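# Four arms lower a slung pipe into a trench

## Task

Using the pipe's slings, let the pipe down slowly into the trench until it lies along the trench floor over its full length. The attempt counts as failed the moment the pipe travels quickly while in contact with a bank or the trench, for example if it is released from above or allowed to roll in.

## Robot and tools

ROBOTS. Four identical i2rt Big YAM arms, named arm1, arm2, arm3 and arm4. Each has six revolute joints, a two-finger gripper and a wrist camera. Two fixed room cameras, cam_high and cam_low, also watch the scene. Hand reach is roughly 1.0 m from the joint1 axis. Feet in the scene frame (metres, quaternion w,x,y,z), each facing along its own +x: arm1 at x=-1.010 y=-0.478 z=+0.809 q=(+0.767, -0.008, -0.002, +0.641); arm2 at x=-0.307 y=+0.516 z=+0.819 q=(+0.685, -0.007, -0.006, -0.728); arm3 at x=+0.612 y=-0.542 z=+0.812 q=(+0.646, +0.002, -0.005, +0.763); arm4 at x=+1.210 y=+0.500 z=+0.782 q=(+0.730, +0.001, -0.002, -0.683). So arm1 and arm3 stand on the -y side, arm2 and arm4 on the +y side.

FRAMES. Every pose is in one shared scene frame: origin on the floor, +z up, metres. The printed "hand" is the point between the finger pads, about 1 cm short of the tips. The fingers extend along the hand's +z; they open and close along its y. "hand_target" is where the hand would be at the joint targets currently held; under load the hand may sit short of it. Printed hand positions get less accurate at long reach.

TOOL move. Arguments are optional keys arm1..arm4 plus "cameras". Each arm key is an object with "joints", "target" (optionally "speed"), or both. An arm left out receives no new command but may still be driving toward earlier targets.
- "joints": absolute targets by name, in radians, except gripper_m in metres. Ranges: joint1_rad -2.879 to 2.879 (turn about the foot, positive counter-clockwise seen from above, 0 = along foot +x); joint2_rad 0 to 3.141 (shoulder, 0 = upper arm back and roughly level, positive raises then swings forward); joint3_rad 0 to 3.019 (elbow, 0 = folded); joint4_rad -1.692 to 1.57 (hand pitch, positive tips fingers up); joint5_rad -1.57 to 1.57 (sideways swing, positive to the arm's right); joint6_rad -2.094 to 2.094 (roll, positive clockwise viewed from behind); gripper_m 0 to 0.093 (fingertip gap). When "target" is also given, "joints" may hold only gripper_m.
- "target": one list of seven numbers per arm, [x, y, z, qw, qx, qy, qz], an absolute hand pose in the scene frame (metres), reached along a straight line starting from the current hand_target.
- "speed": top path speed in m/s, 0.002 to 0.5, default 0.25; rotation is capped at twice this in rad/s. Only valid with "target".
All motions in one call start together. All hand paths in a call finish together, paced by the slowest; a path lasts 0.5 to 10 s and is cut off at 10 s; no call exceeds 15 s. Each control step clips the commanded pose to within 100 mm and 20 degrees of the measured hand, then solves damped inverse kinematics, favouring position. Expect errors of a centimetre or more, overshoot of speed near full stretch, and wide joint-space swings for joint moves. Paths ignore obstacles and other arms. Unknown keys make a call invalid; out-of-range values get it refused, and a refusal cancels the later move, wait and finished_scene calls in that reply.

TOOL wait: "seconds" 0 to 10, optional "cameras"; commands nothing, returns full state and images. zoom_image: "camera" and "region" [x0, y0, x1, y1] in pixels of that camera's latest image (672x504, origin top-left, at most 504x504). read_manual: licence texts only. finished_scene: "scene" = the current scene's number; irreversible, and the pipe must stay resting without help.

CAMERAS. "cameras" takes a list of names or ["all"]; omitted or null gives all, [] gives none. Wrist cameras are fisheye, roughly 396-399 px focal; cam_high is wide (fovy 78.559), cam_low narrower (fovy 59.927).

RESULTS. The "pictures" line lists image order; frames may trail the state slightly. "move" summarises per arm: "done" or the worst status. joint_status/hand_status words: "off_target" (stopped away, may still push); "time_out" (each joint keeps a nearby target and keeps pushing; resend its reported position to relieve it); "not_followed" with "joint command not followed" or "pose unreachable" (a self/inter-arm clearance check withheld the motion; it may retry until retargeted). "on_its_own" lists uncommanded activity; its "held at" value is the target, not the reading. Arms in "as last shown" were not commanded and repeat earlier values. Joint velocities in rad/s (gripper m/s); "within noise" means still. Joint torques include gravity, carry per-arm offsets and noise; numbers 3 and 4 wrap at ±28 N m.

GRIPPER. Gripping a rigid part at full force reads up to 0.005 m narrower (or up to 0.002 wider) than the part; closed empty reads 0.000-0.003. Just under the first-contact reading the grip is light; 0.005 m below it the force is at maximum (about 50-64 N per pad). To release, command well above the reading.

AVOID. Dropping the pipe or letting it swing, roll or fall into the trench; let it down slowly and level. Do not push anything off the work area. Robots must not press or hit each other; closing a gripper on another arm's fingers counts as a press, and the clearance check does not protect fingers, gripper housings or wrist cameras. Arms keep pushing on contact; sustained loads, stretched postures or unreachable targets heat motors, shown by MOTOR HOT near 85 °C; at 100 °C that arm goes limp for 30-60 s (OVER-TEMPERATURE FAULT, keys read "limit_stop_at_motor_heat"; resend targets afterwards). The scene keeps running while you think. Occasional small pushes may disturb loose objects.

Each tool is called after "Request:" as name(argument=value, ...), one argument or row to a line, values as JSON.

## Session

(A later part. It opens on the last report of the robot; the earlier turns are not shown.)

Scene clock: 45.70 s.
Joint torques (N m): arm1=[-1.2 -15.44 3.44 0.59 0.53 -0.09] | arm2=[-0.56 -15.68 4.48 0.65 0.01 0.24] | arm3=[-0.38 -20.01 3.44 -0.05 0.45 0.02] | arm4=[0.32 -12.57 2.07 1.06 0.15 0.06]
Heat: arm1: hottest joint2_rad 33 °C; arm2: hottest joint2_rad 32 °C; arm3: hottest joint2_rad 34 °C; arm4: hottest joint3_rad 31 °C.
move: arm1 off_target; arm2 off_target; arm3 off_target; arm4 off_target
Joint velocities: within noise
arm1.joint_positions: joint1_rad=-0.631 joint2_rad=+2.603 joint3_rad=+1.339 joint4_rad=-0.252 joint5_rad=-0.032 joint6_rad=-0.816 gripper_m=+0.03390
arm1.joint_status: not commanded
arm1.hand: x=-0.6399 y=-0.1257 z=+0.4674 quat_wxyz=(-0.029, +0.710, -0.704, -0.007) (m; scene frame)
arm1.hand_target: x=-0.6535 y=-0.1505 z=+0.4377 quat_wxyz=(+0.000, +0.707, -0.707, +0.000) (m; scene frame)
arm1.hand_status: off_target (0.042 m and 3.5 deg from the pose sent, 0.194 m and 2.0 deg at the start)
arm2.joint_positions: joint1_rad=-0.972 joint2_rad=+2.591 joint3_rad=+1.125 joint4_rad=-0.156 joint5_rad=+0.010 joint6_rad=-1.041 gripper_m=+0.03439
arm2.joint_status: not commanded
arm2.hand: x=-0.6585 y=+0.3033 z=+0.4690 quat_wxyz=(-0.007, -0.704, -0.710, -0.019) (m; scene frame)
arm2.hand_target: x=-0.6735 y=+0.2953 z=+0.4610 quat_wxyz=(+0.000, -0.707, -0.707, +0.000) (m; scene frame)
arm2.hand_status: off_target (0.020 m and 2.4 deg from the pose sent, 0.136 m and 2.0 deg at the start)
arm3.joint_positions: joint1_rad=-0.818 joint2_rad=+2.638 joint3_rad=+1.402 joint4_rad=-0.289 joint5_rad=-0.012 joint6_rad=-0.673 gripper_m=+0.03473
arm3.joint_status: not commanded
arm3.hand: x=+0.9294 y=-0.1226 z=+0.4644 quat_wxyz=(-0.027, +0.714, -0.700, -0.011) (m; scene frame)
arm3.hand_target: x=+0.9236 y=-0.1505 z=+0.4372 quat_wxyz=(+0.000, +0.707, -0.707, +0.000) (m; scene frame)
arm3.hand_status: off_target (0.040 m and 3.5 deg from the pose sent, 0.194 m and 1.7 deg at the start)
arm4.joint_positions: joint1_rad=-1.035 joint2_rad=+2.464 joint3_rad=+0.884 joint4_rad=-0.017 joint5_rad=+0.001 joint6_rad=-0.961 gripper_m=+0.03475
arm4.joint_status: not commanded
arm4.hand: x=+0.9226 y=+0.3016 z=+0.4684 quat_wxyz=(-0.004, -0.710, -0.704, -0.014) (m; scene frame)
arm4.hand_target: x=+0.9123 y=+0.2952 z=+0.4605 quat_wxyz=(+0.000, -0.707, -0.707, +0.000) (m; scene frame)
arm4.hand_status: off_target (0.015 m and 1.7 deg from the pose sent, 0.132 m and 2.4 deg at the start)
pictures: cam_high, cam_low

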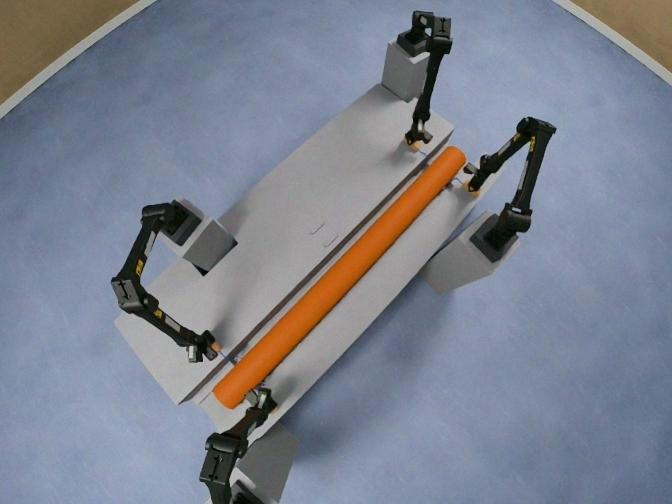

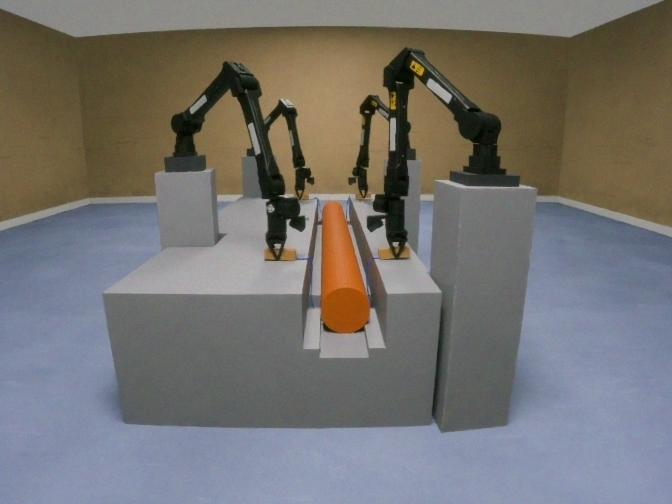

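Request:
move(
  arm1={"target": [-0.642, -0.130, 0.458, 0, 0.7071, -0.7071, 0], "speed": 0.1},
  arm2={"target": [-0.664, 0.300, 0.464, 0, -0.7071, -0.7071, 0], "speed": 0.1},
  arm3={"target": [0.928, -0.128, 0.457, 0, 0.7071, -0.7071, 0], "speed": 0.1},
  arm4={"target": [0.918, 0.299, 0.464, 0, -0.7071, -0.7071, 0], "speed": 0.1},
  cameras=[],
)

Request:
move(
  arm1={"joints": {"gripper_m": 0.07}},
  arm2={"joints": {"gripper_m": 0.07}},
  arm3={"joints": {"gripper_m": 0.07}},
  arm4={"joints": {"gripper_m": 0.07}},
  cameras=["cam_low", "cam_high"],
)

Request:
zoom_image(
  camera="cam_low",
  region=[230, 100, 450, 370],
)

Scene clock: 50.13 s.
Joint torques (N m): arm1=[-0.32 -18.55 4.33 0.09 0.57 0.11] | arm2=[-0.5 -16.73 1.96 0.61 0.03 0.26] | arm3=[1.2 -23.3 4.04 -0.47 0.48 0.22] | arm4=[0.32 -13.51 0.53 1.18 0.15 0.11]
Heat: arm1: hottest joint2_rad 33 °C; arm2: hottest joint2_rad 33 °C; arm3: hottest joint2_rad 34 °C; arm4: hottest joint3_rad 31 °C.
move: arm1 off_target; arm2 done; arm3 off_target; arm4 done
Joint velocities: within noise
arm1.joint_positions: joint1_rad=-0.631 joint2_rad=+2.603 joint3_rad=+1.365 joint4_rad=-0.310 joint5_rad=-0.031 joint6_rad=-0.816 gripper_m=+0.03390
arm1.joint_status: not commanded
arm1.hand: x=-0.6383 y=-0.1242 z=+0.4704 quat_wxyz=(-0.014, +0.710, -0.704, -0.007) (m; scene frame)
arm1.hand_target: x=-0.6421 y=-0.1302 z=+0.4584 quat_wxyz=(+0.000, +0.707, -0.707, +0.000) (m; scene frame)
arm1.hand_status: off_target (0.014 m and 1.8 deg from the pose sent, 0.011 m and 3.4 deg at the start)
arm2.joint_positions: joint1_rad=-0.972 joint2_rad=+2.591 joint3_rad=+1.116 joint4_rad=-0.131 joint5_rad=+0.009 joint6_rad=-1.043 gripper_m=+0.03439
arm2.joint_status: not commanded
arm2.hand: x=-0.6592 y=+0.3028 z=+0.4685 quat_wxyz=(-0.005, -0.703, -0.711, -0.011) (m; scene frame)
arm2.hand_target: x=-0.6640 y=+0.3000 z=+0.4642 quat_wxyz=(+0.000, -0.707, -0.707, +0.000) (m; scene frame)
arm2.hand_status: done (0.007 m and 1.5 deg from the pose sent, 0.008 m and 2.4 deg at the start)
arm3.joint_positions: joint1_rad=-0.817 joint2_rad=+2.638 joint3_rad=+1.429 joint4_rad=-0.345 joint5_rad=-0.012 joint6_rad=-0.669 gripper_m=+0.03473
arm3.joint_status: not commanded
arm3.hand: x=+0.9307 y=-0.1203 z=+0.4678 quat_wxyz=(-0.012, +0.713, -0.701, -0.009) (m; scene frame)
arm3.hand_target: x=+0.9279 y=-0.1281 z=+0.4573 quat_wxyz=(+0.000, +0.707, -0.707, +0.000) (m; scene frame)
arm3.hand_status: off_target (0.014 m and 2.0 deg from the pose sent, 0.009 m and 3.5 deg at the start)
arm4.joint_positions: joint1_rad=-1.035 joint2_rad=+2.464 joint3_rad=+0.880 joint4_rad=-0.005 joint5_rad=+0.001 joint6_rad=-0.965 gripper_m=+0.03475
arm4.joint_status: not commanded
arm4.hand: x=+0.9223 y=+0.3014 z=+0.4683 quat_wxyz=(-0.004, -0.709, -0.706, -0.010) (m; scene frame)
arm4.hand_target: x=+0.9181 y=+0.2991 z=+0.4641 quat_wxyz=(+0.000, -0.707, -0.707, +0.000) (m; scene frame)
arm4.hand_status: done (0.007 m and 1.2 deg from the pose sent, 0.007 m and 1.7 deg at the start)
pictures: none
No camera images: "cameras" was empty.

Scene clock: 50.70 s.
Joint torques (N m): arm1=[0.38 -18.49 4.18 0.09 0.04 0.1] | arm2=[-0.44 -16.97 1.96 0.12 -0.07 0.22] | arm3=[1.08 -23.47 3.93 -0.27 -0.04 0.08] | arm4=[0.38 -14.04 0.59 0.68 0.09 0.11]
Heat: arm1: hottest joint2_rad 33 °C; arm2: hottest joint2_rad 33 °C; arm3: hottest joint2_rad 34 °C; arm4: hottest joint3_rad 31 °C.
move: arm1 done; arm2 done; arm3 done; arm4 done
Joint velocities: within noise
arm1.joint_positions: joint1_rad=-0.630 joint2_rad=+2.603 joint3_rad=+1.366 joint4_rad=-0.313 joint5_rad=-0.019 joint6_rad=-0.816 gripper_m=+0.06993
arm1.joint_status: all done
arm1.hand: x=-0.6372 y=-0.1257 z=+0.4704 quat_wxyz=(-0.012, +0.710, -0.704, -0.001) (m; scene frame)
arm1.hand_target: x=-0.6423 y=-0.1302 z=+0.4584 quat_wxyz=(+0.000, +0.707, -0.707, +0.000) (m; scene frame)
arm1.hand_status: not commanded
arm2.joint_positions: joint1_rad=-0.972 joint2_rad=+2.594 joint3_rad=+1.116 joint4_rad=-0.117 joint5_rad=+0.012 joint6_rad=-1.039 gripper_m=+0.06995
arm2.joint_status: all done
arm2.hand: x=-0.6612 y=+0.3020 z=+0.4673 quat_wxyz=(-0.003, -0.705, -0.709, -0.006) (m; scene frame)
arm2.hand_target: x=-0.6640 y=+0.3000 z=+0.4642 quat_wxyz=(+0.000, -0.707, -0.707, +0.000) (m; scene frame)
arm2.hand_status: not commanded
arm3.joint_positions: joint1_rad=-0.817 joint2_rad=+2.639 joint3_rad=+1.429 joint4_rad=-0.350 joint5_rad=+0.000 joint6_rad=-0.660 gripper_m=+0.06991
arm3.joint_status: all done
arm3.hand: x=+0.9313 y=-0.1229 z=+0.4672 quat_wxyz=(-0.010, +0.710, -0.704, -0.003) (m; scene frame)
arm3.hand_target: x=+0.9278 y=-0.1283 z=+0.4572 quat_wxyz=(+0.000, +0.707, -0.707, +0.000) (m; scene frame)
arm3.hand_status: not commanded
arm4.joint_positions: joint1_rad=-1.035 joint2_rad=+2.468 joint3_rad=+0.880 joint4_rad=+0.007 joint5_rad=+0.003 joint6_rad=-0.965 gripper_m=+0.06991
arm4.joint_status: all done
arm4.hand: x=+0.9211 y=+0.3009 z=+0.4669 quat_wxyz=(-0.002, -0.709, -0.706, -0.006) (m; scene frame)
arm4.hand_target: x=+0.9180 y=+0.2990 z=+0.4642 quat_wxyz=(+0.000, -0.707, -0.707, +0.000) (m; scene frame)
arm4.hand_status: not commanded
pictures: cam_high, cam_low

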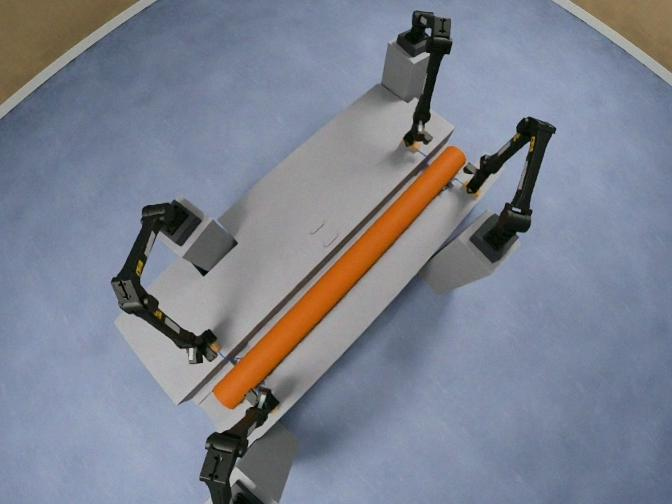

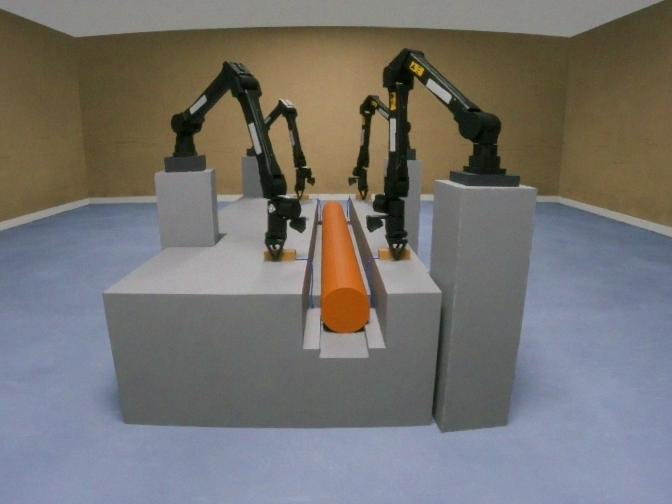

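Scaled by 1.867.

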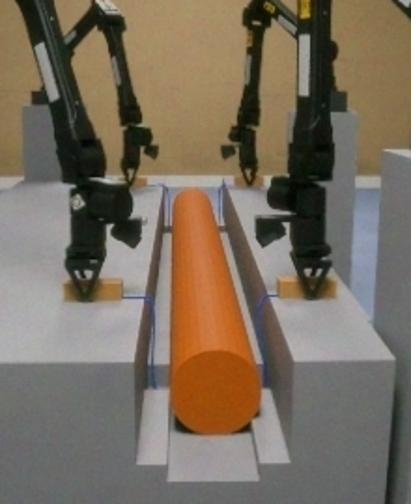

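Request:
finished_scene(
  scene=2,
)

The scene is finished: the task was done.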